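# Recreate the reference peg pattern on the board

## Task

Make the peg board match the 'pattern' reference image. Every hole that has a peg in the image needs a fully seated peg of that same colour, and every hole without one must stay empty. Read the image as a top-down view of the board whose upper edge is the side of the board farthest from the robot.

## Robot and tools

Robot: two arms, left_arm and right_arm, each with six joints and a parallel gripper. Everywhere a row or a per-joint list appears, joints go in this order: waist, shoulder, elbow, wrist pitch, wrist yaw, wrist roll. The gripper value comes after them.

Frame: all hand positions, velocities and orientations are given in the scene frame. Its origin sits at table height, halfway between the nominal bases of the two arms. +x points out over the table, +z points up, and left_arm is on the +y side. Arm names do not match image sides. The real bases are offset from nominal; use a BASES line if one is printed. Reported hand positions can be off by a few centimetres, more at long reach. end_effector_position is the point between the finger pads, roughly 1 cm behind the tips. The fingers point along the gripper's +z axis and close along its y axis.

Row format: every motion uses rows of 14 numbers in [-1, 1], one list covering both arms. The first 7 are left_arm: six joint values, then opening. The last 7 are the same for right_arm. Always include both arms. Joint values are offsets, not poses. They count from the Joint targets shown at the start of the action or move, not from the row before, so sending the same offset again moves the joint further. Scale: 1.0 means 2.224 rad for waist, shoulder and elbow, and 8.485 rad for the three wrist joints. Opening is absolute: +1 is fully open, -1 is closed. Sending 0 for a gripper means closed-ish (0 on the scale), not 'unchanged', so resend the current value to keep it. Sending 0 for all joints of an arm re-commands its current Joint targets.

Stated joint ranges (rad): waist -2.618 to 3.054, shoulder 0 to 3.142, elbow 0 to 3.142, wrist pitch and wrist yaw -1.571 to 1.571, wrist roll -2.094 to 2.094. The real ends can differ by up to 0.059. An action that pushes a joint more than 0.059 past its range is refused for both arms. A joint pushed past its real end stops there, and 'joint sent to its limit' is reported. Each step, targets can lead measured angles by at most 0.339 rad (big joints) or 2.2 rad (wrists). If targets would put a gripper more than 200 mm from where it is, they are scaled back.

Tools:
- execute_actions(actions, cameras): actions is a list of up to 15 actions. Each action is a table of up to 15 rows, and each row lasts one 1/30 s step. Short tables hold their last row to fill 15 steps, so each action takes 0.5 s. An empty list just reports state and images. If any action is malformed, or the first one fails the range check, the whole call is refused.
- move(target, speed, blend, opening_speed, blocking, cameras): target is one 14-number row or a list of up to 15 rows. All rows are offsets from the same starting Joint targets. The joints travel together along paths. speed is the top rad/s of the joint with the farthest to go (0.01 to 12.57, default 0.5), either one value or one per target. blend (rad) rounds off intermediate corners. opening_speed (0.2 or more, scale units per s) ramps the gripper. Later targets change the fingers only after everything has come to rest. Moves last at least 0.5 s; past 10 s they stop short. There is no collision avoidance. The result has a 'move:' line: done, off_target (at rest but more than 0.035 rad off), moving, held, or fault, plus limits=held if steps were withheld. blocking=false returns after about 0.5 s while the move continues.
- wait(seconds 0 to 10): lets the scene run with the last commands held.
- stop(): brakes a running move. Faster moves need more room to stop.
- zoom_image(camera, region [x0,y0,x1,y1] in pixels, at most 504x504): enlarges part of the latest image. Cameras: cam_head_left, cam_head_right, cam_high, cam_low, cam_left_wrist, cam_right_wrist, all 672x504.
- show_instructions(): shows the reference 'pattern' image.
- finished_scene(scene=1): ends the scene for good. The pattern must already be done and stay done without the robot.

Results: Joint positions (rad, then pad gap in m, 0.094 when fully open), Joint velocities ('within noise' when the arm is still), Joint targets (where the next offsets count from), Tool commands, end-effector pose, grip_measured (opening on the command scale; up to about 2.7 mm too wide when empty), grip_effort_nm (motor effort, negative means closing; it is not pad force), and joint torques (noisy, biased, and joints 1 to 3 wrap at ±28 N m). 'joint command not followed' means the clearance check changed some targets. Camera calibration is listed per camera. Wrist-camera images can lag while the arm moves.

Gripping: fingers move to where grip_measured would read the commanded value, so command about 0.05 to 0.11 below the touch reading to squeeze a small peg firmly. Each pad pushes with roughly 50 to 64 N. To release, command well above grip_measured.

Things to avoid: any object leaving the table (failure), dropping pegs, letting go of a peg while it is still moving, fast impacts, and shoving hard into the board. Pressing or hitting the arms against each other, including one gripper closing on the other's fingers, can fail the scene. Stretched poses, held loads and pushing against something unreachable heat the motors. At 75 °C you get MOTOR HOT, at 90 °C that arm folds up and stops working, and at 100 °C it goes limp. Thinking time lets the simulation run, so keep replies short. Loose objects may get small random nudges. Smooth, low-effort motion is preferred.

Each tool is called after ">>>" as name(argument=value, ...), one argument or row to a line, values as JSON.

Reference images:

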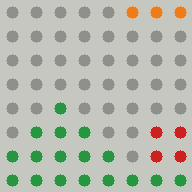

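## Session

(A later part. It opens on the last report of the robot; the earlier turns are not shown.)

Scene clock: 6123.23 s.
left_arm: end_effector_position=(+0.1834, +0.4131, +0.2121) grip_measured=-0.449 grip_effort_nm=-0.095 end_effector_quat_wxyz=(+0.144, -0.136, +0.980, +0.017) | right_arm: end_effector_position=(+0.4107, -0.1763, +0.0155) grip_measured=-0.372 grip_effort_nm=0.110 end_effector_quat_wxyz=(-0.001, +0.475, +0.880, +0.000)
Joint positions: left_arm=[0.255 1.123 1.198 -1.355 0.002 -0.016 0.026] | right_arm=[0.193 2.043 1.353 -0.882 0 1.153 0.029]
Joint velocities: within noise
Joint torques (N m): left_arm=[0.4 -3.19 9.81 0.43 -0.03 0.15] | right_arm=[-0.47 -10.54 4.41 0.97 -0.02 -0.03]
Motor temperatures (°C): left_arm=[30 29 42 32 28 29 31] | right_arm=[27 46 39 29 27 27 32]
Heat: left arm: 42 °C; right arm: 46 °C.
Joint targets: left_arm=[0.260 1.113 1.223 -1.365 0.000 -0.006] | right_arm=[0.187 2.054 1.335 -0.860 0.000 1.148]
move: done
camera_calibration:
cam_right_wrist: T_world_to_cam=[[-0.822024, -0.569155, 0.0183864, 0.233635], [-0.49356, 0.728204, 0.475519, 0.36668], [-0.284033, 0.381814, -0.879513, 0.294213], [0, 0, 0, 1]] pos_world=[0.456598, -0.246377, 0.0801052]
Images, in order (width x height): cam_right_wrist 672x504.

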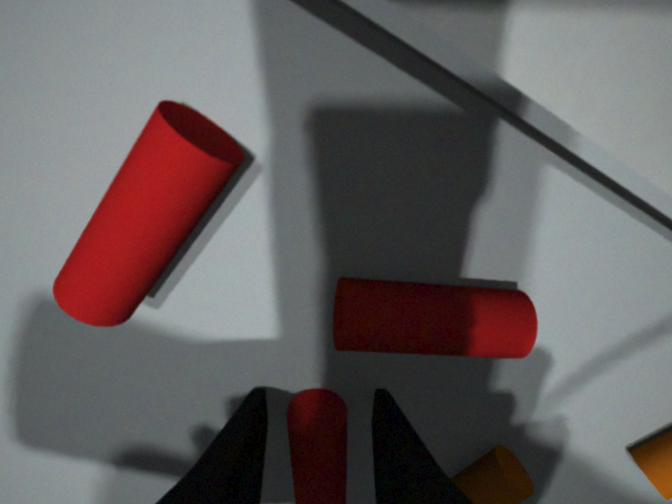

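>>> move(
  target=[
    [0,0,0,0,0,0,-0.45,0,0,0,0,0,0,-0.85],
    [0,0,0,0,0,0,-0.45,0,-0.07,0,0,0,0,-0.85],
    [0,0,0,0,0,0,-0.45,0.2307,-0.1817,-0.0607,0.0306,0,-0.1117,-0.85],
    [0,0,0,0,0,0,-0.45,0.3345,-0.2491,-0.3305,0.1603,0,-0.1353,-0.85],
    [0,0,0,0,0,0,-0.45,0.3354,-0.1655,-0.5045,0.2195,0,-0.1353,-0.85],
  ],
  speed=[0.3,0.4,0.8,0.8,0.8],
  opening_speed=0.6,
  cameras=["cam_right_wrist"],
)

>>> move(
  target=[
    [0,0,0,0,0,0,-0.45,0,0.045,0,0.0132,0,0,-0.85],
    [0,0,0,0,0,0,-0.45,0,0.0837,0,0.0317,0,0,-0.85],
    [0,0,0,0,0,0,-0.45,0,0.1192,0,0.0357,0,0,-0.85],
  ],
  speed=0.12,
  cameras=["cam_right_wrist"],
)

Scene clock: 6147.50 s.
left_arm: end_effector_position=(+0.1834, +0.4131, +0.2121) grip_measured=-0.449 grip_effort_nm=-0.090 end_effector_quat_wxyz=(+0.144, -0.136, +0.980, +0.017) | right_arm: end_effector_position=(+0.2753, +0.0491, +0.0652) grip_measured=-0.709 grip_effort_nm=-1.048 end_effector_quat_wxyz=(+0.489, -0.362, +0.757, +0.239)
Joint positions: left_arm=[0.255 1.123 1.198 -1.355 0.002 -0.016 0.026] | right_arm=[0.927 1.669 0.231 1.019 -0.003 0.007 0.014]
Joint velocities: within noise
Joint torques (N m): left_arm=[0.36 -3.1 9.69 0.4 -0.07 0.1] | right_arm=[0.69 -4.08 2.66 2.16 0.02 -0.05]
Motor temperatures (°C): left_arm=[30 29 42 32 28 29 31] | right_arm=[27 48 38 30 27 27 32]
Heat: left arm: 42 °C; right arm: 48 °C.
Joint targets: left_arm=[0.260 1.113 1.223 -1.365 0.000 -0.006] | right_arm=[0.933 1.686 0.213 1.002 0.001 0.000]
move: done
camera_calibration:
cam_right_wrist: T_world_to_cam=[[0.777849, -0.62808, 0.0215958, -0.18808], [-0.487166, -0.624329, -0.610641, 0.24755], [0.397014, 0.464466, -0.791613, 0.0162412], [0, 0, 0, 1]] pos_world=[0.260447, 0.0288801, 0.168083]
Images, in order (width x height): cam_right_wrist 672x504.

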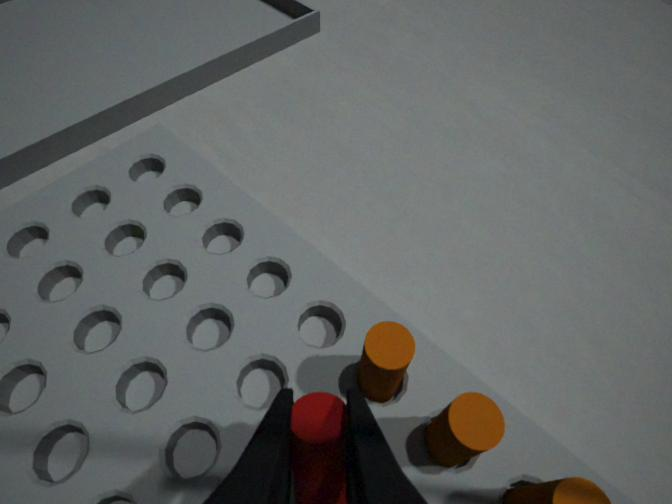

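Scene clock: 6150.83 s.
left_arm: end_effector_position=(+0.1834, +0.4131, +0.2121) grip_measured=-0.449 grip_effort_nm=-0.100 end_effector_quat_wxyz=(+0.144, -0.136, +0.980, +0.017) | right_arm: end_effector_position=(+0.2818, +0.0572, +0.0548) grip_measured=-0.709 grip_effort_nm=-1.043 end_effector_quat_wxyz=(+0.522, -0.352, +0.734, +0.255)
Joint positions: left_arm=[0.255 1.123 1.198 -1.355 0.002 -0.016 0.026] | right_arm=[0.927 1.923 0.228 1.363 -0.003 0.007 0.014]
Joint velocities: within noise
Joint torques (N m): left_arm=[0.46 -3.17 9.76 0.43 -0.01 0.12] | right_arm=[0.68 -4.11 1.37 1.74 0.02 -0.05]
Motor temperatures (°C): left_arm=[30 29 42 32 28 29 31] | right_arm=[27 47 38 30 27 27 33]
Heat: left arm: 42 °C; right arm: 47 °C.
Joint targets: left_arm=[0.260 1.113 1.223 -1.365 0.000 -0.006] | right_arm=[0.933 1.951 0.212 1.305 0.001 0.000]
move: off_target (right_arm); right_arm: the wrist pitch is farthest, 0.058 rad from its target
camera_calibration:
cam_right_wrist: T_world_to_cam=[[0.776693, -0.629528, 0.0210418, -0.187281], [-0.452168, -0.580506, -0.677168, 0.240724], [0.438511, 0.516437, -0.735528, -0.0161514], [0, 0, 0, 1]] pos_world=[0.26139, 0.0301845, 0.155072]
Images, in order (width x height): cam_right_wrist 672x504.

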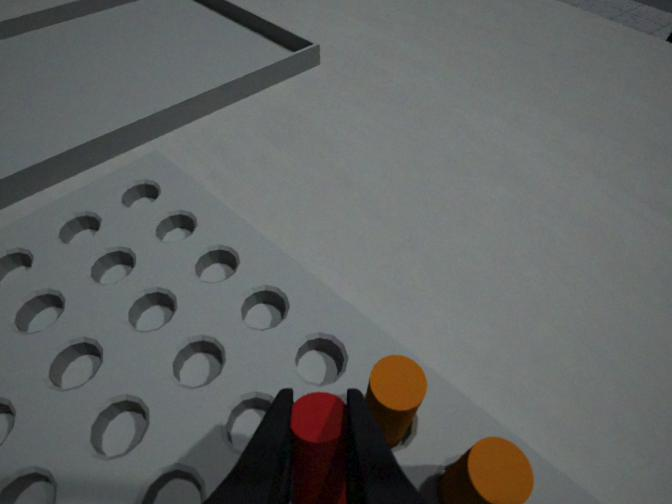

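>>> move(
  target=[0,0,0,0,0,0,-0.45,0,0.008,0,0.002,0,0,-0.85],
  speed=0.12,
  cameras=["cam_right_wrist"],
)

>>> zoom_image(
  camera="cam_high",
  region=[200, 150, 500, 400],
)

Scene clock: 6159.70 s.
left_arm: end_effector_position=(+0.1834, +0.4131, +0.2121) grip_measured=-0.449 grip_effort_nm=-0.100 end_effector_quat_wxyz=(+0.144, -0.136, +0.980, +0.017) | right_arm: end_effector_position=(+0.2817, +0.0571, +0.0545) grip_measured=-0.709 grip_effort_nm=-1.048 end_effector_quat_wxyz=(+0.524, -0.351, +0.733, +0.256)
Joint positions: left_arm=[0.255 1.123 1.198 -1.355 0.002 -0.016 0.026] | right_arm=[0.927 1.938 0.225 1.388 -0.003 0.007 0.014]
Joint velocities: within noise
Joint torques (N m): left_arm=[0.39 -3.33 9.8 0.42 -0.01 0.09] | right_arm=[0.69 -3.99 1.51 1.64 0.02 -0.05]
Motor temperatures (°C): left_arm=[30 29 42 32 28 29 31] | right_arm=[27 45 37 31 27 27 33]
Heat: left arm: 42 °C; right arm: 45 °C.
Joint targets: left_arm=[0.260 1.113 1.223 -1.365 0.000 -0.006] | right_arm=[0.933 1.969 0.212 1.322 0.001 0.000]
move: off_target (right_arm); right_arm: the wrist pitch is farthest, 0.066 rad from its target
camera_calibration:
cam_right_wrist: T_world_to_cam=[[0.776617, -0.629623, 0.0209982, -0.187214], [-0.449247, -0.576881, -0.682191, 0.239576], [0.441637, 0.520368, -0.730872, -0.017633], [0, 0, 0, 1]] pos_world=[0.260809, 0.0295081, 0.15448]
Images, in order (width x height): cam_right_wrist 672x504.

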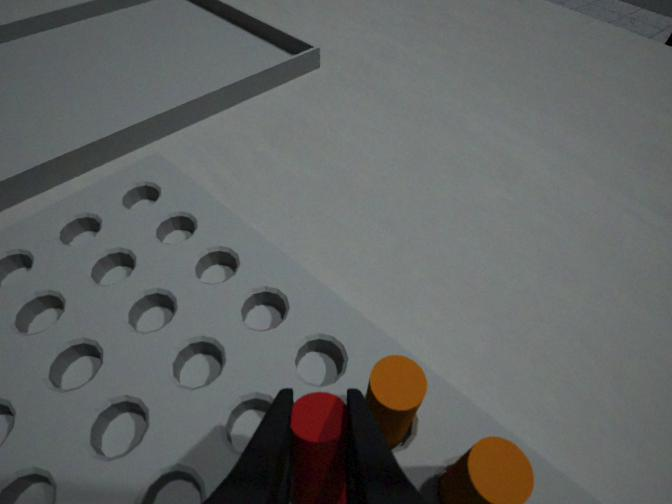

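This scene's latest camera images include none from cam_high. They are from: cam_right_wrist. cam_high's image comes with the result of a call that names it in "cameras".

>>> move(
  target=[0,0,0,0,0,0,-0.45,0,0,0,0,0,0,-0.63],
  opening_speed=0.3,
)

Scene clock: 6167.13 s.
left_arm: end_effector_position=(+0.1834, +0.4131, +0.2121) grip_measured=-0.449 grip_effort_nm=-0.090 end_effector_quat_wxyz=(+0.144, -0.136, +0.980, +0.017) | right_arm: end_effector_position=(+0.2782, +0.0528, +0.0381) grip_measured=-0.633 grip_effort_nm=0.110 end_effector_quat_wxyz=(+0.502, -0.358, +0.748, +0.245)
Joint positions: left_arm=[0.255 1.123 1.198 -1.355 0.002 -0.016 0.026] | right_arm=[0.927 1.956 0.225 1.345 -0.003 0.006 0.017]
Joint velocities: within noise
Joint torques (N m): left_arm=[0.64 -3 9.76 0.46 -0.05 0.09] | right_arm=[0.68 -5.7 1.4 2.1 0.02 -0.06]
Motor temperatures (°C): left_arm=[30 29 42 32 28 29 31] | right_arm=[27 44 37 31 27 27 33]
Heat: left arm: 42 °C; right arm: 44 °C.
Joint targets: left_arm=[0.260 1.113 1.223 -1.365 0.000 -0.006] | right_arm=[0.933 1.969 0.212 1.322 0.001 0.000]
move: done
camera_calibration:
cam_left_wrist: T_world_to_cam=[[0.30426, -0.952589, -0.000233473, 0.334336], [-0.939819, -0.300222, 0.163117, 0.30985], [-0.155454, -0.0494106, -0.986607, 0.352256], [0, 0, 0, 1]] pos_world=[0.244238, 0.428914, 0.297074]
cam_right_wrist: T_world_to_cam=[[0.777477, -0.628535, 0.0217344, -0.187299], [-0.474152, -0.608514, -0.63631, 0.231211], [0.413169, 0.484412, -0.771127, -0.0144994], [0, 0, 0, 1]] pos_world=[0.261241, 0.0299947, 0.140012]

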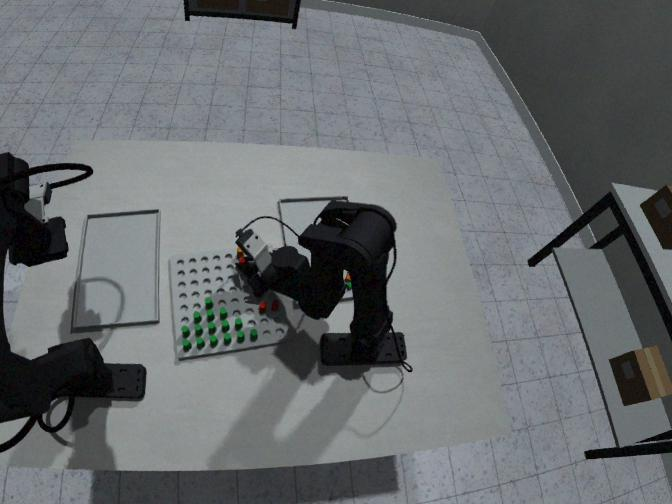

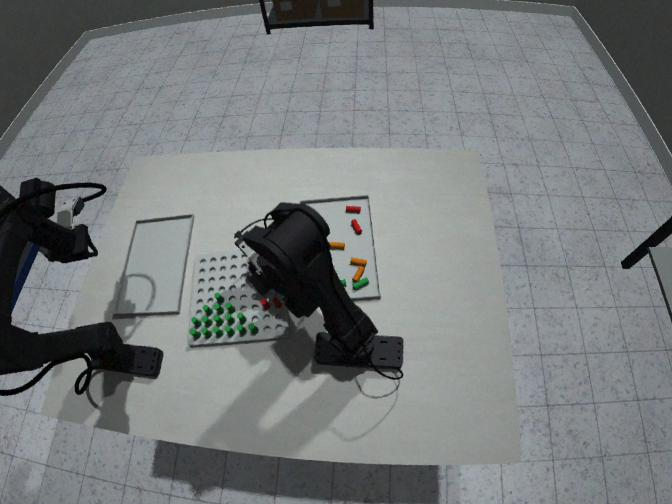

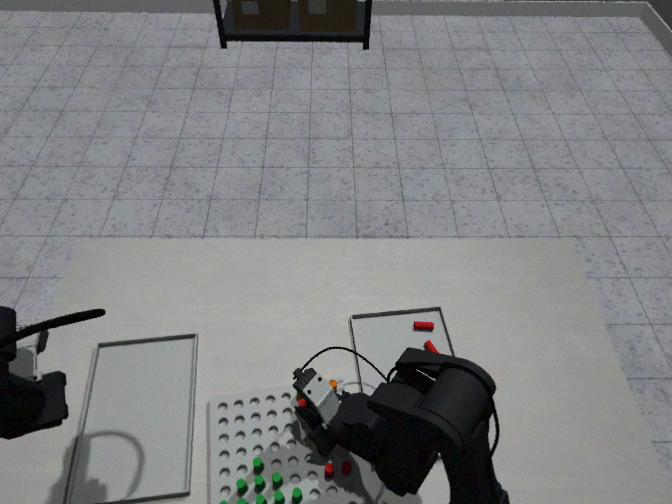

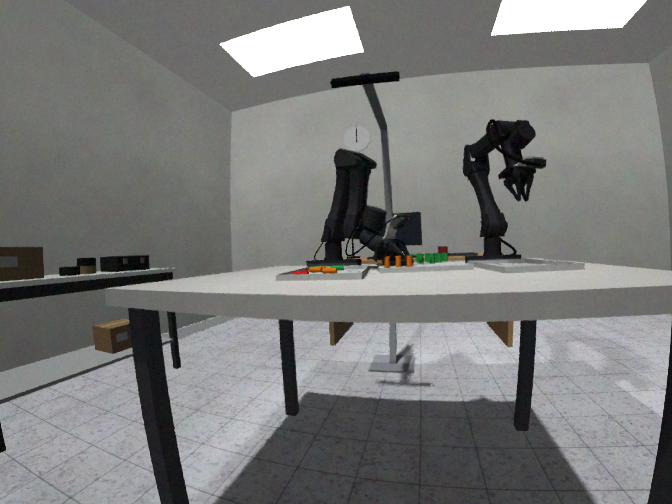

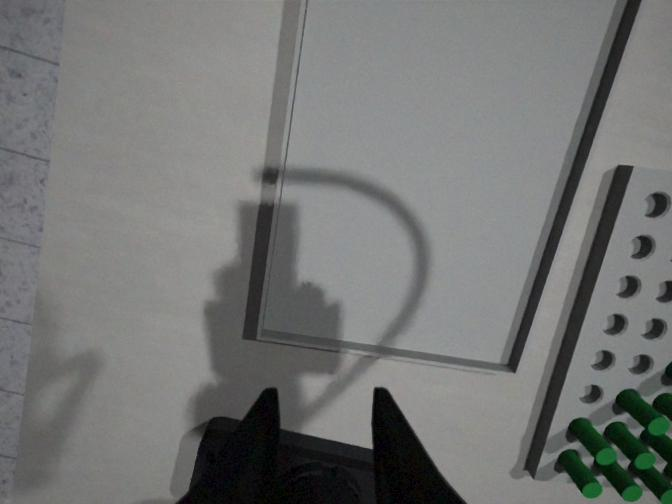

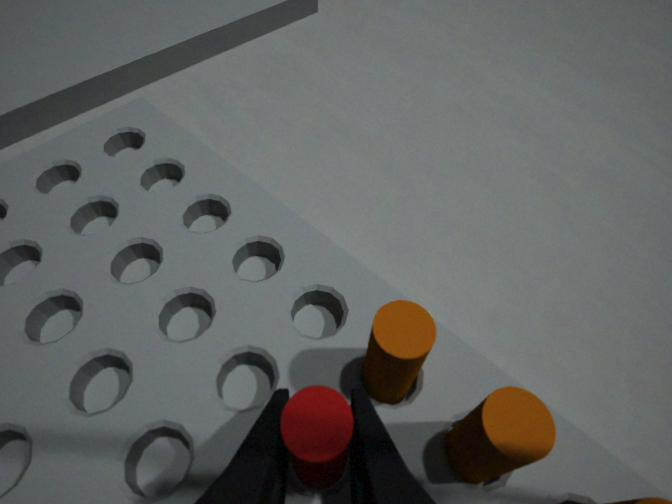

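>>> move(
  target=[
    [0,0,0,0,0,0,-0.45,0,-0.008,0,-0.002,0,0,-0.63],
    [0,0,0,0,0,0,-0.45,0,-0.008,0,-0.002,0,0,-0.52],
    [0,0,0,0,0,0,-0.45,0,-0.1344,0,-0.002,0,0,-0.52],
  ],
  opening_speed=0.5,
  speed=0.3,
  cameras=["cam_right_wrist"],
)

Scene clock: 6176.77 s.
left_arm: end_effector_position=(+0.1834, +0.4131, +0.2121) grip_measured=-0.449 grip_effort_nm=-0.090 end_effector_quat_wxyz=(+0.144, -0.136, +0.980, +0.017) | right_arm: end_effector_position=(+0.2860, +0.0625, +0.1206) grip_measured=-0.522 grip_effort_nm=0.115 end_effector_quat_wxyz=(+0.579, -0.331, +0.690, +0.282)
Joint positions: left_arm=[0.255 1.123 1.198 -1.355 0.002 -0.016 0.026] | right_arm=[0.927 1.694 0.225 1.299 -0.003 0.006 0.022]
Joint velocities: within noise
Joint torques (N m): left_arm=[0.39 -3.07 9.84 0.47 -0.02 0.12] | right_arm=[0.69 -8.21 3.11 2.48 0.02 -0.05]
Motor temperatures (°C): left_arm=[30 29 42 32 28 29 31] | right_arm=[27 44 37 32 27 27 32]
Heat: left arm: 42 °C; right arm: 44 °C.
Joint targets: left_arm=[0.260 1.113 1.223 -1.365 0.000 -0.006] | right_arm=[0.933 1.670 0.212 1.305 0.001 0.000]
move: done; target 2's new numbers were sent with right_arm's wrist pitch 0.039 rad from that target
camera_calibration:
cam_right_wrist: T_world_to_cam=[[0.774716, -0.631984, 0.0203049, -0.187862], [-0.37782, -0.488421, -0.786573, 0.276425], [0.507019, 0.601699, -0.617163, -0.0115346], [0, 0, 0, 1]] pos_world=[0.255827, 0.0232263, 0.214124]
Images, in order (width x height): cam_right_wrist 672x504.

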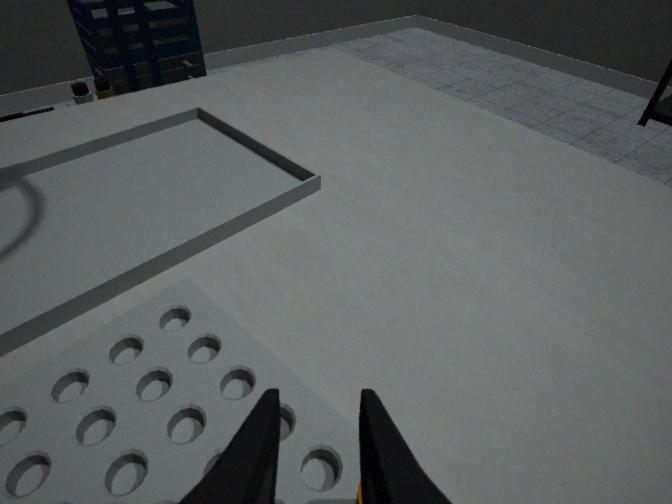

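Go to D-view (use cumulative deltas).

>>> move(
  target=[
    [0,0,0,0,0,0,-0.45,0,-0.0306,0.443,-0.1874,0,0,-0.5],
    [0,0,0,0,0,0,-0.45,0,0.1525,0.6911,-0.3075,0,0,-0.45],
  ],
  speed=0.8,
  cameras=["cam_right_wrist"],
)

Scene clock: 6186.03 s.
left_arm: end_effector_position=(+0.1834, +0.4131, +0.2121) grip_measured=-0.449 grip_effort_nm=-0.095 end_effector_quat_wxyz=(+0.144, -0.136, +0.980, +0.017) | right_arm: end_effector_position=(+0.2842, +0.0603, +0.1201) grip_measured=-0.453 grip_effort_nm=0.120 end_effector_quat_wxyz=(-0.003, -0.431, +0.902, +0.000)
Joint positions: left_arm=[0.255 1.123 1.198 -1.355 0.002 -0.016 0.026] | right_arm=[0.927 1.995 1.713 -1.294 -0.003 0.006 0.026]
Joint velocities: within noise
Joint torques (N m): left_arm=[0.47 -3.1 9.76 0.41 0 0.12] | right_arm=[0.68 -10.36 10.33 0.6 0.02 -0.05]
Motor temperatures (°C): left_arm=[30 29 42 32 28 29 31] | right_arm=[27 45 38 32 27 27 32]
Heat: left arm: 42 °C; right arm: 45 °C.
Joint targets: left_arm=[0.260 1.113 1.223 -1.365 0.000 -0.006] | right_arm=[0.933 2.009 1.750 -1.304 0.001 0.000]
move: off_target (right_arm); target 2's new numbers were sent with right_arm's elbow 0.037 rad from that target; right_arm: the elbow is farthest, 0.036 rad from its target
camera_calibration:
cam_right_wrist: T_world_to_cam=[[0.792803, -0.609319, 0.0139394, -0.193587], [-0.539942, -0.691558, 0.479801, 0.180428], [-0.282712, -0.387914, -0.877266, 0.305835], [0, 0, 0, 1]] pos_world=[0.33736, 0.125458, 0.184428]
Images, in order (width x height): cam_right_wrist 672x504.

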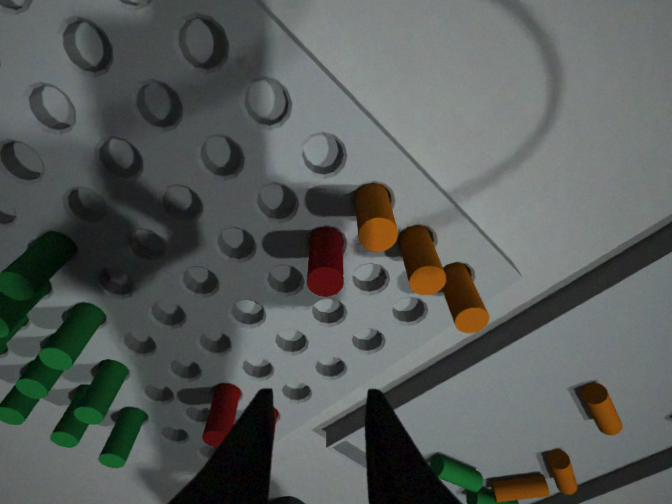

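>>> move(
  target=[
    [0,0,0,0,0,0,-0.45,-0.0067,0,0,0,0,0,-0.45],
    [0,0,0,0,0,0,-0.45,-0.0067,0.0187,-0.127,0.0361,0,0,-0.45],
    [0,0,0,0,0,0,-0.45,-0.0067,0.0187,-0.127,0.0361,0,0,-0.85],
    [0,0,0,0,0,0,-0.45,-0.0067,0,0,0,0,0,-0.85],
  ],
  speed=0.3,
  opening_speed=0.5,
  cameras=["cam_right_wrist"],
)

>>> move(
  target=[
    [0,0,0,0,0,0,-0.45,0.1452,-0.1951,-0.2923,0.0187,0,0.2264,-0.85],
    [0,0,0,0,0,0,-0.45,0.1452,-0.1745,-0.3449,0.0367,0,0.2264,-0.85],
  ],
  speed=[0.8,0.2],
  cameras=["cam_right_wrist"],
)

>>> zoom_image(
  camera="cam_right_wrist",
  region=[220, 250, 440, 415],
)

Scene clock: 6216.60 s.
left_arm: end_effector_position=(+0.1834, +0.4131, +0.2121) grip_measured=-0.449 grip_effort_nm=-0.100 end_effector_quat_wxyz=(+0.144, -0.136, +0.980, +0.017) | right_arm: end_effector_position=(+0.2843, +0.0604, +0.1053) grip_measured=-0.720 grip_effort_nm=-1.048 end_effector_quat_wxyz=(-0.021, -0.431, +0.902, -0.008)
Joint positions: left_arm=[0.255 1.123 1.198 -1.355 0.002 -0.016 0.026] | right_arm=[0.927 2.039 1.717 -1.293 -0.003 0.006 0.013]
Joint velocities: within noise
Joint torques (N m): left_arm=[0.36 -3.23 9.68 0.45 -0.03 0.08] | right_arm=[-0.76 -14.95 9.84 0.53 0.02 -0.04]
Motor temperatures (°C): left_arm=[30 29 42 32 28 29 31] | right_arm=[27 45 41 30 27 27 32]
Heat: left arm: 42 °C; right arm: 45 °C.
Joint targets: left_arm=[0.260 1.113 1.223 -1.365 0.000 -0.006] | right_arm=[0.918 2.009 1.750 -1.304 0.001 0.000]
move: done
camera_calibration:
cam_right_wrist: T_world_to_cam=[[0.793126, -0.608917, 0.0131243, -0.193426], [-0.527857, -0.676474, 0.513566, 0.179787], [-0.303841, -0.41425, -0.85795, 0.298469], [0, 0, 0, 1]] pos_world=[0.339, 0.127482, 0.166278]
Images, in order (width x height): cam_right_wrist 672x504.

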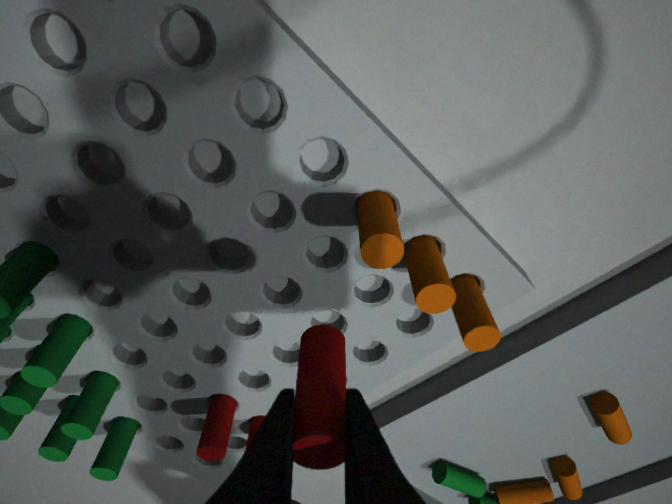

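Scene clock: 6220.53 s.
left_arm: end_effector_position=(+0.1834, +0.4131, +0.2121) grip_measured=-0.449 grip_effort_nm=-0.100 end_effector_quat_wxyz=(+0.144, -0.136, +0.980, +0.017) | right_arm: end_effector_position=(+0.1398, +0.0050, +0.0630) grip_measured=-0.720 grip_effort_nm=-1.043 end_effector_quat_wxyz=(-0.002, +0.346, +0.938, -0.012)
Joint positions: left_arm=[0.255 1.123 1.198 -1.355 0.002 -0.016 0.026] | right_arm=[1.235 1.606 0.997 -0.985 -0.003 1.913 0.013]
Joint velocities: within noise
Joint torques (N m): left_arm=[0.44 -3.21 9.68 0.43 -0.05 0.1] | right_arm=[0.66 -5.59 4.9 0.6 0.01 0.09]
Motor temperatures (°C): left_arm=[30 29 42 32 28 29 31] | right_arm=[27 46 40 30 27 27 32]
Heat: left arm: 42 °C; right arm: 46 °C.
Joint targets: left_arm=[0.260 1.113 1.223 -1.365 0.000 -0.006] | right_arm=[1.241 1.621 0.982 -0.993 0.000 1.921]
move: done
camera_calibration:
cam_right_wrist: T_world_to_cam=[[-0.630987, -0.774688, 0.0414084, 0.086176], [-0.671607, 0.572186, 0.470689, 0.104321], [-0.38833, 0.269188, -0.881327, 0.205187], [0, 0, 0, 1]] pos_world=[0.204118, -0.0481651, 0.128166]
Images, in order (width x height): cam_right_wrist 672x504.

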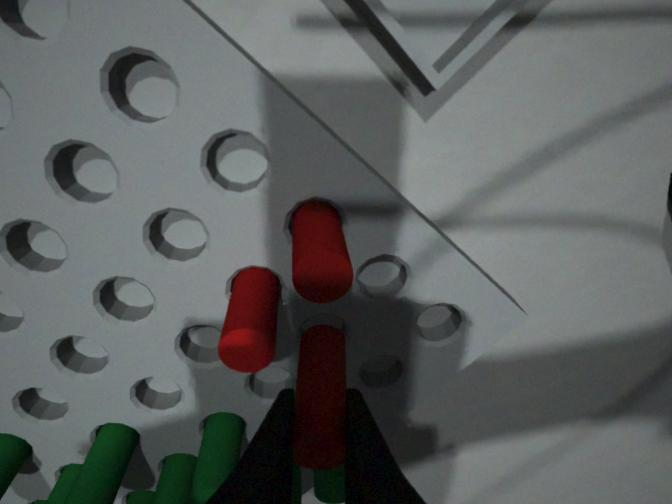

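Scaled by 2.291 from the camera's 672x504 image, which has a finer 960x720 frame.

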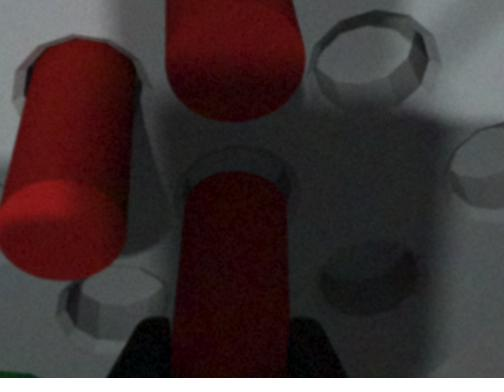

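>>> move(
  target=[0,0,0,0,0,0,-0.45,0.0012,0.0067,-0.0114,0.0047,0,0,-0.85],
  speed=0.1,
  cameras=["cam_right_wrist"],
)

>>> zoom_image(
  camera="cam_right_wrist",
  region=[220, 250, 440, 415],
)

Scene clock: 6246.10 s.
left_arm: end_effector_position=(+0.1834, +0.4131, +0.2121) grip_measured=-0.449 grip_effort_nm=-0.085 end_effector_quat_wxyz=(+0.144, -0.136, +0.980, +0.017) | right_arm: end_effector_position=(+0.1386, +0.0041, +0.0551) grip_measured=-0.720 grip_effort_nm=-1.048 end_effector_quat_wxyz=(-0.002, +0.346, +0.938, -0.015)
Joint positions: left_arm=[0.255 1.123 1.198 -1.355 0.002 -0.016 0.026] | right_arm=[1.237 1.62 0.977 -0.959 -0.005 1.913 0.013]
Joint velocities: within noise
Joint torques (N m): left_arm=[0.32 -3.22 9.83 0.44 -0.02 0.11] | right_arm=[0.7 -5.53 4.26 0.75 0.02 0.09]
Motor temperatures (°C): left_arm=[30 29 42 32 28 29 31] | right_arm=[27 44 38 30 27 27 33]
Heat: left arm: 42 °C; right arm: 44 °C.
Joint targets: left_arm=[0.260 1.113 1.223 -1.365 0.000 -0.006] | right_arm=[1.244 1.636 0.957 -0.953 0.000 1.921]
move: done
camera_calibration:
cam_right_wrist: T_world_to_cam=[[-0.629344, -0.775628, 0.0482368, 0.0843951], [-0.671069, 0.57371, 0.469599, 0.107718], [-0.391908, 0.263169, -0.881561, 0.198524], [0, 0, 0, 1]] pos_world=[0.203203, -0.0485854, 0.120356]
Images, in order (width x height): cam_right_wrist 672x504.

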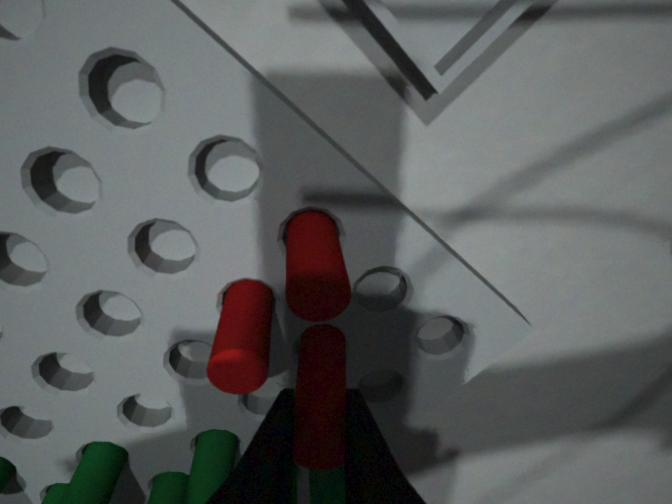

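Scaled by 2.291 from the camera's 672x504 image, which has a finer 960x720 frame.

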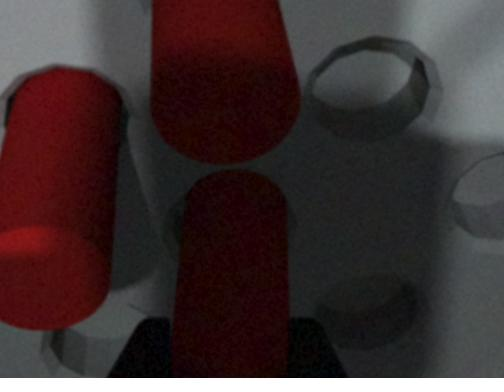

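>>> move(
  target=[
    [0,0,0,0,0,0,-0.45,0.002,-0.02,0.025,-0.004,0,0,-0.85],
    [0,0,0,0,0,0,-0.45,0.002,0.0,0.0,0.0006,0,0,-0.85],
  ],
  speed=0.12,
  cameras=["cam_right_wrist"],
)

>>> zoom_image(
  camera="cam_right_wrist",
  region=[220, 250, 440, 415],
)

Scene clock: 6254.47 s.
left_arm: end_effector_position=(+0.1834, +0.4131, +0.2121) grip_measured=-0.449 grip_effort_nm=-0.090 end_effector_quat_wxyz=(+0.144, -0.136, +0.980, +0.017) | right_arm: end_effector_position=(+0.1381, +0.0069, +0.0550) grip_measured=-0.721 grip_effort_nm=-1.043 end_effector_quat_wxyz=(-0.004, +0.344, +0.939, -0.010)
Joint positions: left_arm=[0.255 1.123 1.198 -1.355 0.002 -0.016 0.026] | right_arm=[1.241 1.62 0.977 -0.949 -0.007 1.913 0.013]
Joint velocities: within noise
Joint torques (N m): left_arm=[0.43 -3.12 9.78 0.44 -0.02 0.11] | right_arm=[0.75 -5.56 4.31 0.7 0.05 0.09]
Motor temperatures (°C): left_arm=[30 29 42 32 28 29 31] | right_arm=[27 44 38 30 27 27 33]
Heat: left arm: 42 °C; right arm: 44 °C.
Joint targets: left_arm=[0.260 1.113 1.223 -1.365 0.000 -0.006] | right_arm=[1.249 1.636 0.957 -0.948 0.000 1.921]
move: done
camera_calibration:
cam_right_wrist: T_world_to_cam=[[-0.626212, -0.778647, 0.0395898, 0.086301], [-0.674056, 0.566217, 0.47439, 0.106013], [-0.391799, 0.270383, -0.879424, 0.197278], [0, 0, 0, 1]] pos_world=[0.202795, -0.0461689, 0.119783]
Images, in order (width x height): cam_right_wrist 672x504.

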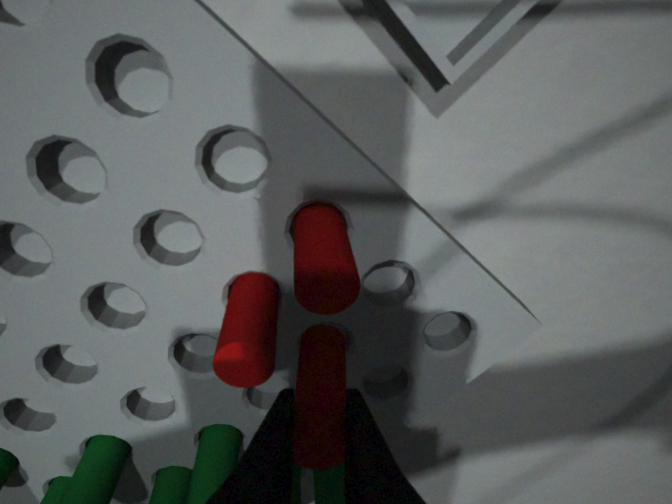

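Scaled by 2.291 from the camera's 672x504 image, which has a finer 960x720 frame.

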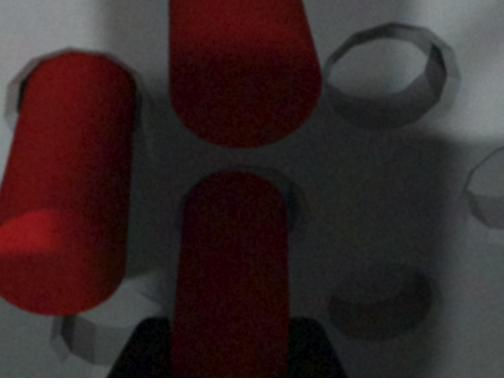

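>>> move(
  target=[
    [0,0,0,0,0,0,-0.45,0,-0.02,0.025,-0.004,0,0,-0.85],
    [0,0,0,0,0,0,-0.45,0,0.002,-0.002,0.0002,0,0,-0.85],
  ],
  speed=0.12,
  cameras=["cam_right_wrist"],
)

>>> zoom_image(
  camera="cam_right_wrist",
  region=[220, 250, 440, 415],
)

Scene clock: 6261.87 s.
left_arm: end_effector_position=(+0.1834, +0.4131, +0.2121) grip_measured=-0.449 grip_effort_nm=-0.085 end_effector_quat_wxyz=(+0.144, -0.136, +0.980, +0.017) | right_arm: end_effector_position=(+0.1374, +0.0061, +0.0511) grip_measured=-0.721 grip_effort_nm=-1.053 end_effector_quat_wxyz=(-0.005, +0.344, +0.939, -0.013)
Joint positions: left_arm=[0.255 1.123 1.198 -1.355 0.002 -0.016 0.026] | right_arm=[1.241 1.628 0.968 -0.938 -0.009 1.913 0.013]
Joint velocities: within noise
Joint torques (N m): left_arm=[0.42 -3.06 9.74 0.43 -0.03 0.14] | right_arm=[0.75 -5.91 4.67 0.59 0.06 0.09]
Motor temperatures (°C): left_arm=[30 29 42 32 28 29 31] | right_arm=[27 44 38 30 27 27 33]
Heat: left arm: 42 °C; right arm: 44 °C.
Joint targets: left_arm=[0.260 1.113 1.223 -1.365 0.000 -0.006] | right_arm=[1.249 1.640 0.953 -0.946 0.000 1.921]
move: done
camera_calibration:
cam_right_wrist: T_world_to_cam=[[-0.626134, -0.778404, 0.0452059, 0.0851461], [-0.672253, 0.568302, 0.474456, 0.107603], [-0.395009, 0.266683, -0.879118, 0.194264], [0, 0, 0, 1]] pos_world=[0.202385, -0.0466798, 0.115879]
Images, in order (width x height): cam_right_wrist 672x504.

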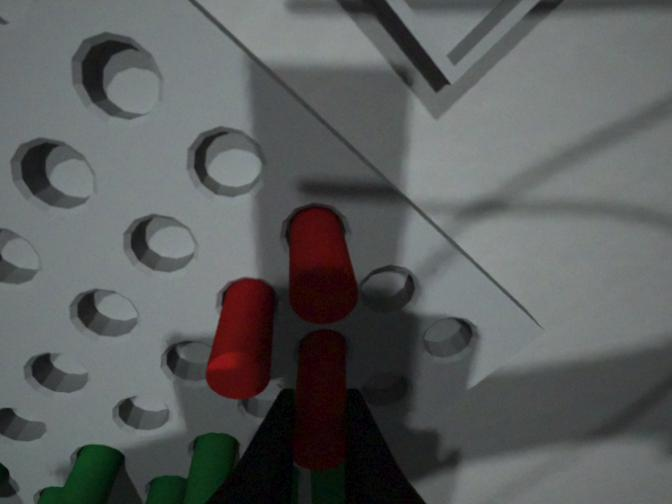

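Scaled by 2.291 from the camera's 672x504 image, which has a finer 960x720 frame.

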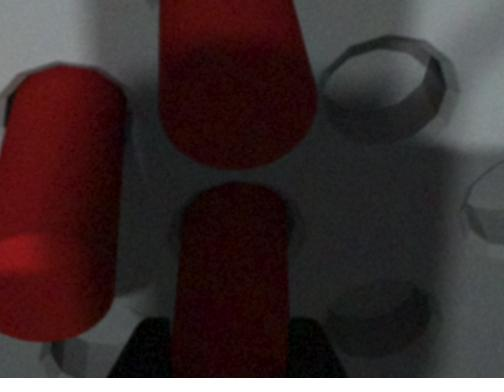

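>>> move(
  target=[0,0,0,0,0,0,-0.45,0,0.003,-0.0058,0.0022,0,0,-0.85],
  speed=0.06,
  cameras=[],
)

Scene clock: 6267.03 s.
left_arm: end_effector_position=(+0.1834, +0.4131, +0.2121) grip_measured=-0.449 grip_effort_nm=-0.100 end_effector_quat_wxyz=(+0.144, -0.136, +0.980, +0.017) | right_arm: end_effector_position=(+0.1374, +0.0061, +0.0466) grip_measured=-0.721 grip_effort_nm=-1.048 end_effector_quat_wxyz=(-0.005, +0.344, +0.939, -0.013)
Joint positions: left_arm=[0.255 1.123 1.198 -1.355 0.002 -0.016 0.026] | right_arm=[1.241 1.634 0.956 -0.917 -0.009 1.913 0.013]
Joint velocities: within noise
Joint torques (N m): left_arm=[0.35 -3.06 9.89 0.44 0.01 0.1] | right_arm=[0.76 -5.89 4.62 0.58 0.06 0.08]
Motor temperatures (°C): left_arm=[30 29 42 32 28 29 31] | right_arm=[27 44 38 30 27 27 33]
Heat: left arm: 42 °C; right arm: 44 °C.
Joint targets: left_arm=[0.260 1.113 1.223 -1.365 0.000 -0.006] | right_arm=[1.249 1.647 0.940 -0.927 0.001 1.921]
move: done
No camera images: "cameras" was empty.

>>> move(
  target=[
    [0,0,0,0,0,0,-0.45,0,0,0,0,0,0,-0.5],
    [0,0,0,0,0,0,-0.45,0,-0.03,0.0616,-0.0223,0,0,-0.5],
    [0,0,0,0,0,0,-0.45,-0.1951,-0.0207,0.3458,-0.0549,0,-0.1408,-0.37],
  ],
  speed=[0.1,0.2,0.8],
  opening_speed=0.5,
  cameras=["cam_right_wrist"],
)

>>> move(
  target=[
    [0,0,0,0,0,0,-0.45,-0.3269,0.1612,-0.0202,0.0139,0.004,-0.139,-0.37],
    [0,0,0,0,0,0,-0.45,-0.3269,0.1862,-0.1223,0.046,0,-0.139,-0.37],
  ],
  speed=[0.8,0.4],
  cameras=["cam_right_wrist"],
)

Scene clock: 6309.20 s.
left_arm: end_effector_position=(+0.1834, +0.4131, +0.2121) grip_measured=-0.449 grip_effort_nm=-0.095 end_effector_quat_wxyz=(+0.144, -0.136, +0.980, +0.017) | right_arm: end_effector_position=(+0.2817, +0.0011, +0.2382) grip_measured=-0.372 grip_effort_nm=0.120 end_effector_quat_wxyz=(+0.089, -0.028, +0.992, +0.091)
Joint positions: left_arm=[0.255 1.123 1.198 -1.355 0.002 -0.016 0.026] | right_arm=[0.819 1.609 1.677 -1.384 -0.009 0.734 0.029]
Joint velocities: within noise
Joint torques (N m): left_arm=[0.32 -3.21 9.89 0.47 -0.01 0.12] | right_arm=[-0.36 -8.36 10.02 1.09 0.07 -0.06]
Motor temperatures (°C): left_arm=[30 29 42 32 28 29 31] | right_arm=[27 44 38 30 27 27 33]
Heat: left arm: 42 °C; right arm: 44 °C.
Joint targets: left_arm=[0.260 1.113 1.223 -1.365 0.000 -0.006] | right_arm=[0.815 1.601 1.709 -1.394 0.001 0.727]
move: done
camera_calibration:
cam_right_wrist: T_world_to_cam=[[0.0920654, -0.983868, -0.15339, 0.00833885], [-0.944973, -0.134893, 0.298044, 0.238226], [-0.313927, 0.11751, -0.942147, 0.409348], [0, 0, 0, 1]] pos_world=[0.352855, -0.00776324, 0.315943]
Images, in order (width x height): cam_right_wrist 672x504.

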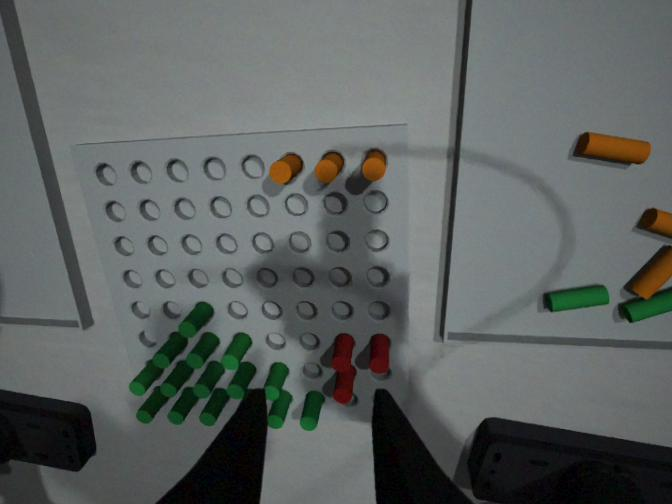

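Scene clock: 6312.23 s.
left_arm: end_effector_position=(+0.1834, +0.4131, +0.2121) grip_measured=-0.449 grip_effort_nm=-0.110 end_effector_quat_wxyz=(+0.144, -0.136, +0.980, +0.017) | right_arm: end_effector_position=(+0.4199, -0.2185, +0.0510) grip_measured=-0.372 grip_effort_nm=0.110 end_effector_quat_wxyz=(+0.000, -0.248, +0.969, -0.008)
Joint positions: left_arm=[0.255 1.123 1.198 -1.355 0.002 -0.016 0.026] | right_arm=[0.084 2.005 1.448 -1.01 0.015 -0.446 0.029]
Joint velocities: within noise
Joint torques (N m): left_arm=[0.47 -3.1 9.89 0.42 -0.04 0.11] | right_arm=[0.38 -10.56 5.38 0.81 -0.17 -0.05]
Motor temperatures (°C): left_arm=[30 29 42 32 28 29 31] | right_arm=[27 44 38 30 27 27 33]
Heat: left arm: 42 °C; right arm: 44 °C.
Joint targets: left_arm=[0.260 1.113 1.223 -1.365 0.000 -0.006] | right_arm=[0.087 2.015 1.437 -1.003 0.000 -0.453]
move: done
camera_calibration:
cam_right_wrist: T_world_to_cam=[[0.501115, -0.864767, 0.0325835, -0.40435], [-0.767676, -0.426842, 0.477995, 0.247706], [-0.399447, -0.264544, -0.877758, 0.251358], [0, 0, 0, 1]] pos_world=[0.493188, -0.177442, 0.115404]
Images, in order (width x height): cam_right_wrist 672x504.

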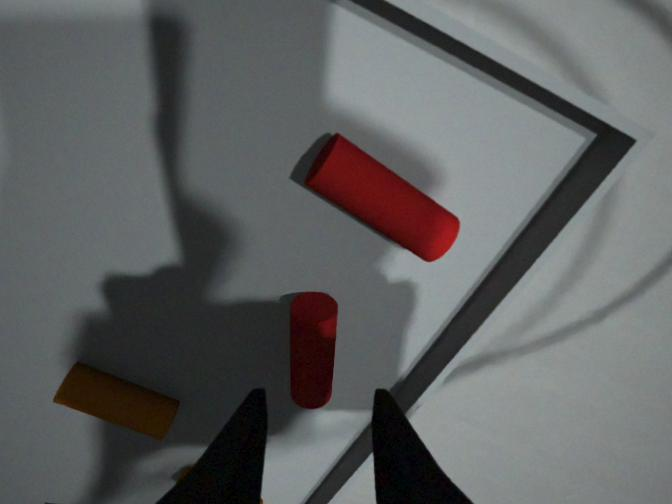

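>>> move(
  target=[
    [0,0,0,0,0,0,-0.45,0.0036,0.002,-0.002,0.001,-0.0018,0,-0.37],
    [0,0,0,0,0,0,-0.45,0.0036,0.0268,-0.0303,0.0151,-0.0018,0,-0.37],
  ],
  speed=0.25,
  cameras=["cam_right_wrist"],
)

Scene clock: 6336.10 s.
left_arm: end_effector_position=(+0.1834, +0.4131, +0.2121) grip_measured=-0.449 grip_effort_nm=-0.095 end_effector_quat_wxyz=(+0.144, -0.136, +0.980, +0.017) | right_arm: end_effector_position=(+0.4230, -0.2141, +0.0157) grip_measured=-0.372 grip_effort_nm=0.115 end_effector_quat_wxyz=(+0.004, -0.250, +0.968, -0.001)
Joint positions: left_arm=[0.255 1.123 1.198 -1.355 0.002 -0.016 0.026] | right_arm=[0.088 2.062 1.382 -0.882 0 -0.447 0.029]
Joint velocities: within noise
Joint torques (N m): left_arm=[0.47 -3.08 9.77 0.44 -0.03 0.1] | right_arm=[0.76 -10.58 5 0.82 -0.17 -0.05]
Motor temperatures (°C): left_arm=[30 29 42 32 28 29 31] | right_arm=[27 45 39 30 27 27 32]
Heat: left arm: 42 °C; right arm: 45 °C.
Joint targets: left_arm=[0.260 1.113 1.223 -1.365 0.000 -0.006] | right_arm=[0.096 2.075 1.370 -0.875 -0.015 -0.453]
move: done
camera_calibration:
cam_right_wrist: T_world_to_cam=[[0.505039, -0.862823, 0.0217326, -0.402001], [-0.767794, -0.43763, 0.467944, 0.266639], [-0.394242, -0.253016, -0.883491, 0.223099], [0, 0, 0, 1]] pos_world=[0.495705, -0.173719, 0.08107]
Images, in order (width x height): cam_right_wrist 672x504.

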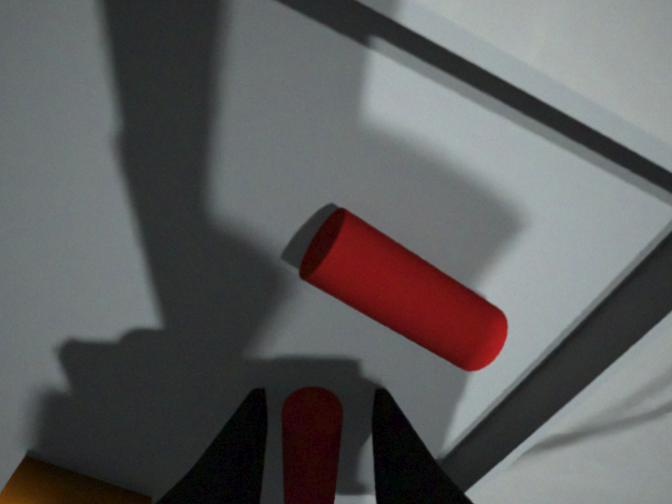

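>>> move(
  target=[
    [0,0,0,0,0,0,-0.45,0,0,0,0,0,0,-0.85],
    [0,0,0,0,0,0,-0.45,0,-0.07,0,0,0,0,-0.85],
    [0,0,0,0,0,0,-0.45,0.2716,-0.1911,-0.0764,0.0324,0.0,0.077,-0.85],
    [0,0,0,0,0,0,-0.45,0.3755,-0.2585,-0.3462,0.1621,0.0,0.0534,-0.85],
    [0,0,0,0,0,0,-0.45,0.3764,-0.1749,-0.5202,0.2212,0.0,0.0534,-0.85],
  ],
  speed=[0.3,0.4,0.8,0.8,0.8],
  opening_speed=0.6,
  cameras=["cam_right_wrist"],
)

>>> move(
  target=[
    [0,0,0,0,0,0,-0.45,0,0.045,0,0.0132,0,0,-0.85],
    [0,0,0,0,0,0,-0.45,0,0.0837,0,0.0317,0,0,-0.85],
    [0,0,0,0,0,0,-0.45,0,0.1192,0,0.0357,0,0,-0.85],
  ],
  speed=0.12,
  cameras=["cam_right_wrist"],
)

Scene clock: 6353.07 s.
left_arm: end_effector_position=(+0.1834, +0.4131, +0.2121) grip_measured=-0.449 grip_effort_nm=-0.095 end_effector_quat_wxyz=(+0.144, -0.136, +0.980, +0.017) | right_arm: end_effector_position=(+0.2740, +0.0494, +0.0640) grip_measured=-0.707 grip_effort_nm=-1.048 end_effector_quat_wxyz=(+0.486, -0.364, +0.757, +0.241)
Joint positions: left_arm=[0.255 1.123 1.198 -1.355 0.002 -0.016 0.026] | right_arm=[0.925 1.67 0.23 1.015 -0.013 0.007 0.014]
Joint velocities: within noise
Joint torques (N m): left_arm=[0.49 -3.15 9.66 0.46 -0.03 0.1] | right_arm=[0.73 -4.12 2.66 2.18 -0.05 -0.05]
Motor temperatures (°C): left_arm=[30 29 42 32 28 29 31] | right_arm=[27 46 38 30 27 27 32]
Heat: left arm: 42 °C; right arm: 46 °C.
Joint targets: left_arm=[0.260 1.113 1.223 -1.365 0.000 -0.006] | right_arm=[0.933 1.686 0.212 1.002 -0.015 0.000]
move: done
camera_calibration:
cam_right_wrist: T_world_to_cam=[[0.782461, -0.622443, 0.0178729, -0.188055], [-0.486296, -0.628736, -0.606801, 0.246014], [0.388937, 0.466107, -0.794653, 0.0179189], [0, 0, 0, 1]] pos_world=[0.259812, 0.0292721, 0.166882]
Images, in order (width x height): cam_right_wrist 672x504.

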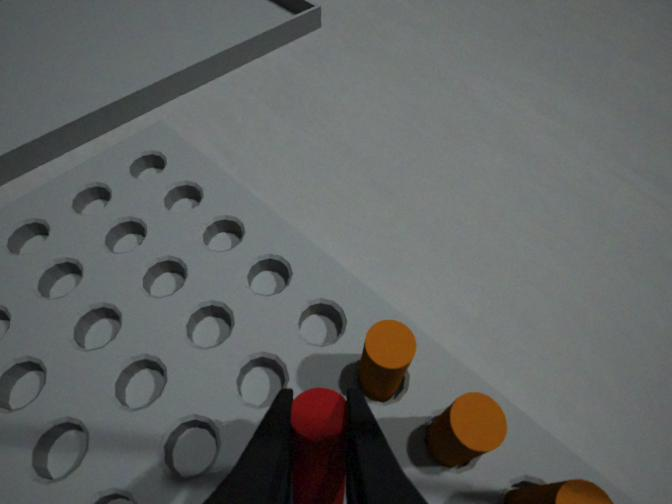

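Scene clock: 6356.40 s.
left_arm: end_effector_position=(+0.1834, +0.4131, +0.2121) grip_measured=-0.449 grip_effort_nm=-0.090 end_effector_quat_wxyz=(+0.144, -0.136, +0.980, +0.017) | right_arm: end_effector_position=(+0.2800, +0.0569, +0.0537) grip_measured=-0.707 grip_effort_nm=-1.048 end_effector_quat_wxyz=(+0.518, -0.354, +0.735, +0.257)
Joint positions: left_arm=[0.255 1.123 1.198 -1.355 0.002 -0.016 0.026] | right_arm=[0.925 1.922 0.224 1.361 -0.013 0.006 0.014]
Joint velocities: within noise
Joint torques (N m): left_arm=[0.34 -3.14 9.69 0.45 -0.03 0.11] | right_arm=[0.73 -4.04 1.73 1.76 -0.05 -0.05]
Motor temperatures (°C): left_arm=[30 29 42 32 28 29 31] | right_arm=[27 45 38 31 27 27 33]
Heat: left arm: 42 °C; right arm: 45 °C.
Joint targets: left_arm=[0.260 1.113 1.223 -1.365 0.000 -0.006] | right_arm=[0.933 1.951 0.213 1.305 -0.015 0.000]
move: off_target (right_arm); right_arm: the wrist pitch is farthest, 0.056 rad from its target
camera_calibration:
cam_right_wrist: T_world_to_cam=[[0.78159, -0.623521, 0.0184018, -0.187621], [-0.451022, -0.585247, -0.673843, 0.238685], [0.430925, 0.51837, -0.738645, -0.0138367], [0, 0, 0, 1]] pos_world=[0.260257, 0.0298766, 0.154068]
Images, in order (width x height): cam_right_wrist 672x504.

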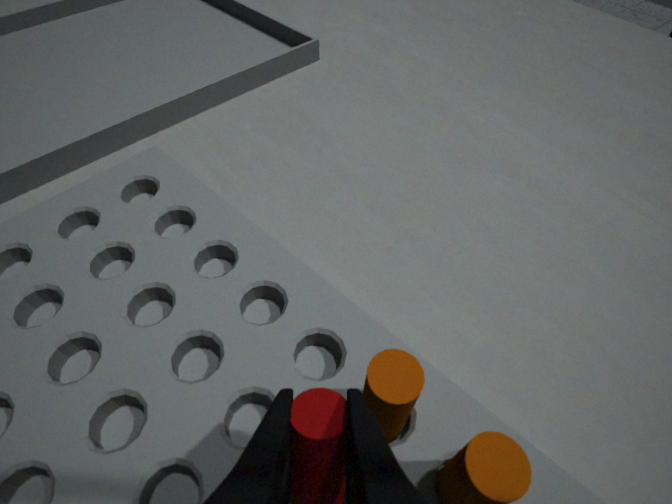

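>>> move(
  target=[
    [0,0,0,0,0,0,-0.45,0,0,0,0,0,0,-0.63],
    [0,0,0,0,0,0,-0.45,0,0,0,0,0,0,-0.52],
    [0,0,0,0,0,0,-0.45,0,-0.1264,0,0,0,0,-0.52],
    [0,0,0,0,0,0,-0.45,0,-0.0306,0.443,-0.1892,0,0,-0.5],
    [0,0,0,0,0,0,-0.45,0,0.0261,0.6911,-0.3075,0,0,-0.45],
  ],
  opening_speed=0.5,
  speed=[0.3,0.3,0.4,0.8,0.8],
  cameras=["cam_right_wrist"],
)

Scene clock: 6372.67 s.
left_arm: end_effector_position=(+0.1834, +0.4131, +0.2121) grip_measured=-0.449 grip_effort_nm=-0.100 end_effector_quat_wxyz=(+0.144, -0.136, +0.980, +0.017) | right_arm: end_effector_position=(+0.2832, +0.0617, +0.1213) grip_measured=-0.453 grip_effort_nm=0.115 end_effector_quat_wxyz=(-0.004, -0.431, +0.902, +0.005)
Joint positions: left_arm=[0.255 1.123 1.198 -1.355 0.002 -0.016 0.026] | right_arm=[0.927 1.993 1.714 -1.294 -0.013 0.006 0.026]
Joint velocities: within noise
Joint torques (N m): left_arm=[0.4 -3.17 9.81 0.43 0.02 0.12] | right_arm=[0.62 -10.18 10.18 0.6 -0.05 -0.04]
Motor temperatures (°C): left_arm=[30 29 42 32 28 29 31] | right_arm=[27 44 38 32 27 27 33]
Heat: left arm: 42 °C; right arm: 44 °C.
Joint targets: left_arm=[0.260 1.113 1.223 -1.365 0.000 -0.006] | right_arm=[0.933 2.009 1.750 -1.304 -0.015 0.000]
move: off_target (right_arm); target 4's new numbers were sent with right_arm's elbow 0.036 rad from that target; target 5's new numbers were sent with right_arm's elbow 0.036 rad from that target; right_arm: the elbow is farthest, 0.036 rad from its target
camera_calibration:
cam_right_wrist: T_world_to_cam=[[0.7928, -0.609463, 0.00483579, -0.19083], [-0.537725, -0.695704, 0.476285, 0.180326], [-0.286914, -0.380199, -0.879278, 0.308077], [0, 0, 0, 1]] pos_world=[0.336648, 0.12628, 0.185921]
Images, in order (width x height): cam_right_wrist 672x504.

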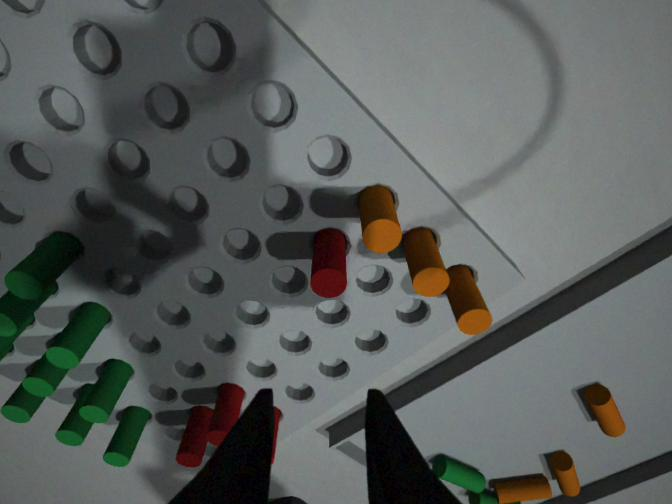

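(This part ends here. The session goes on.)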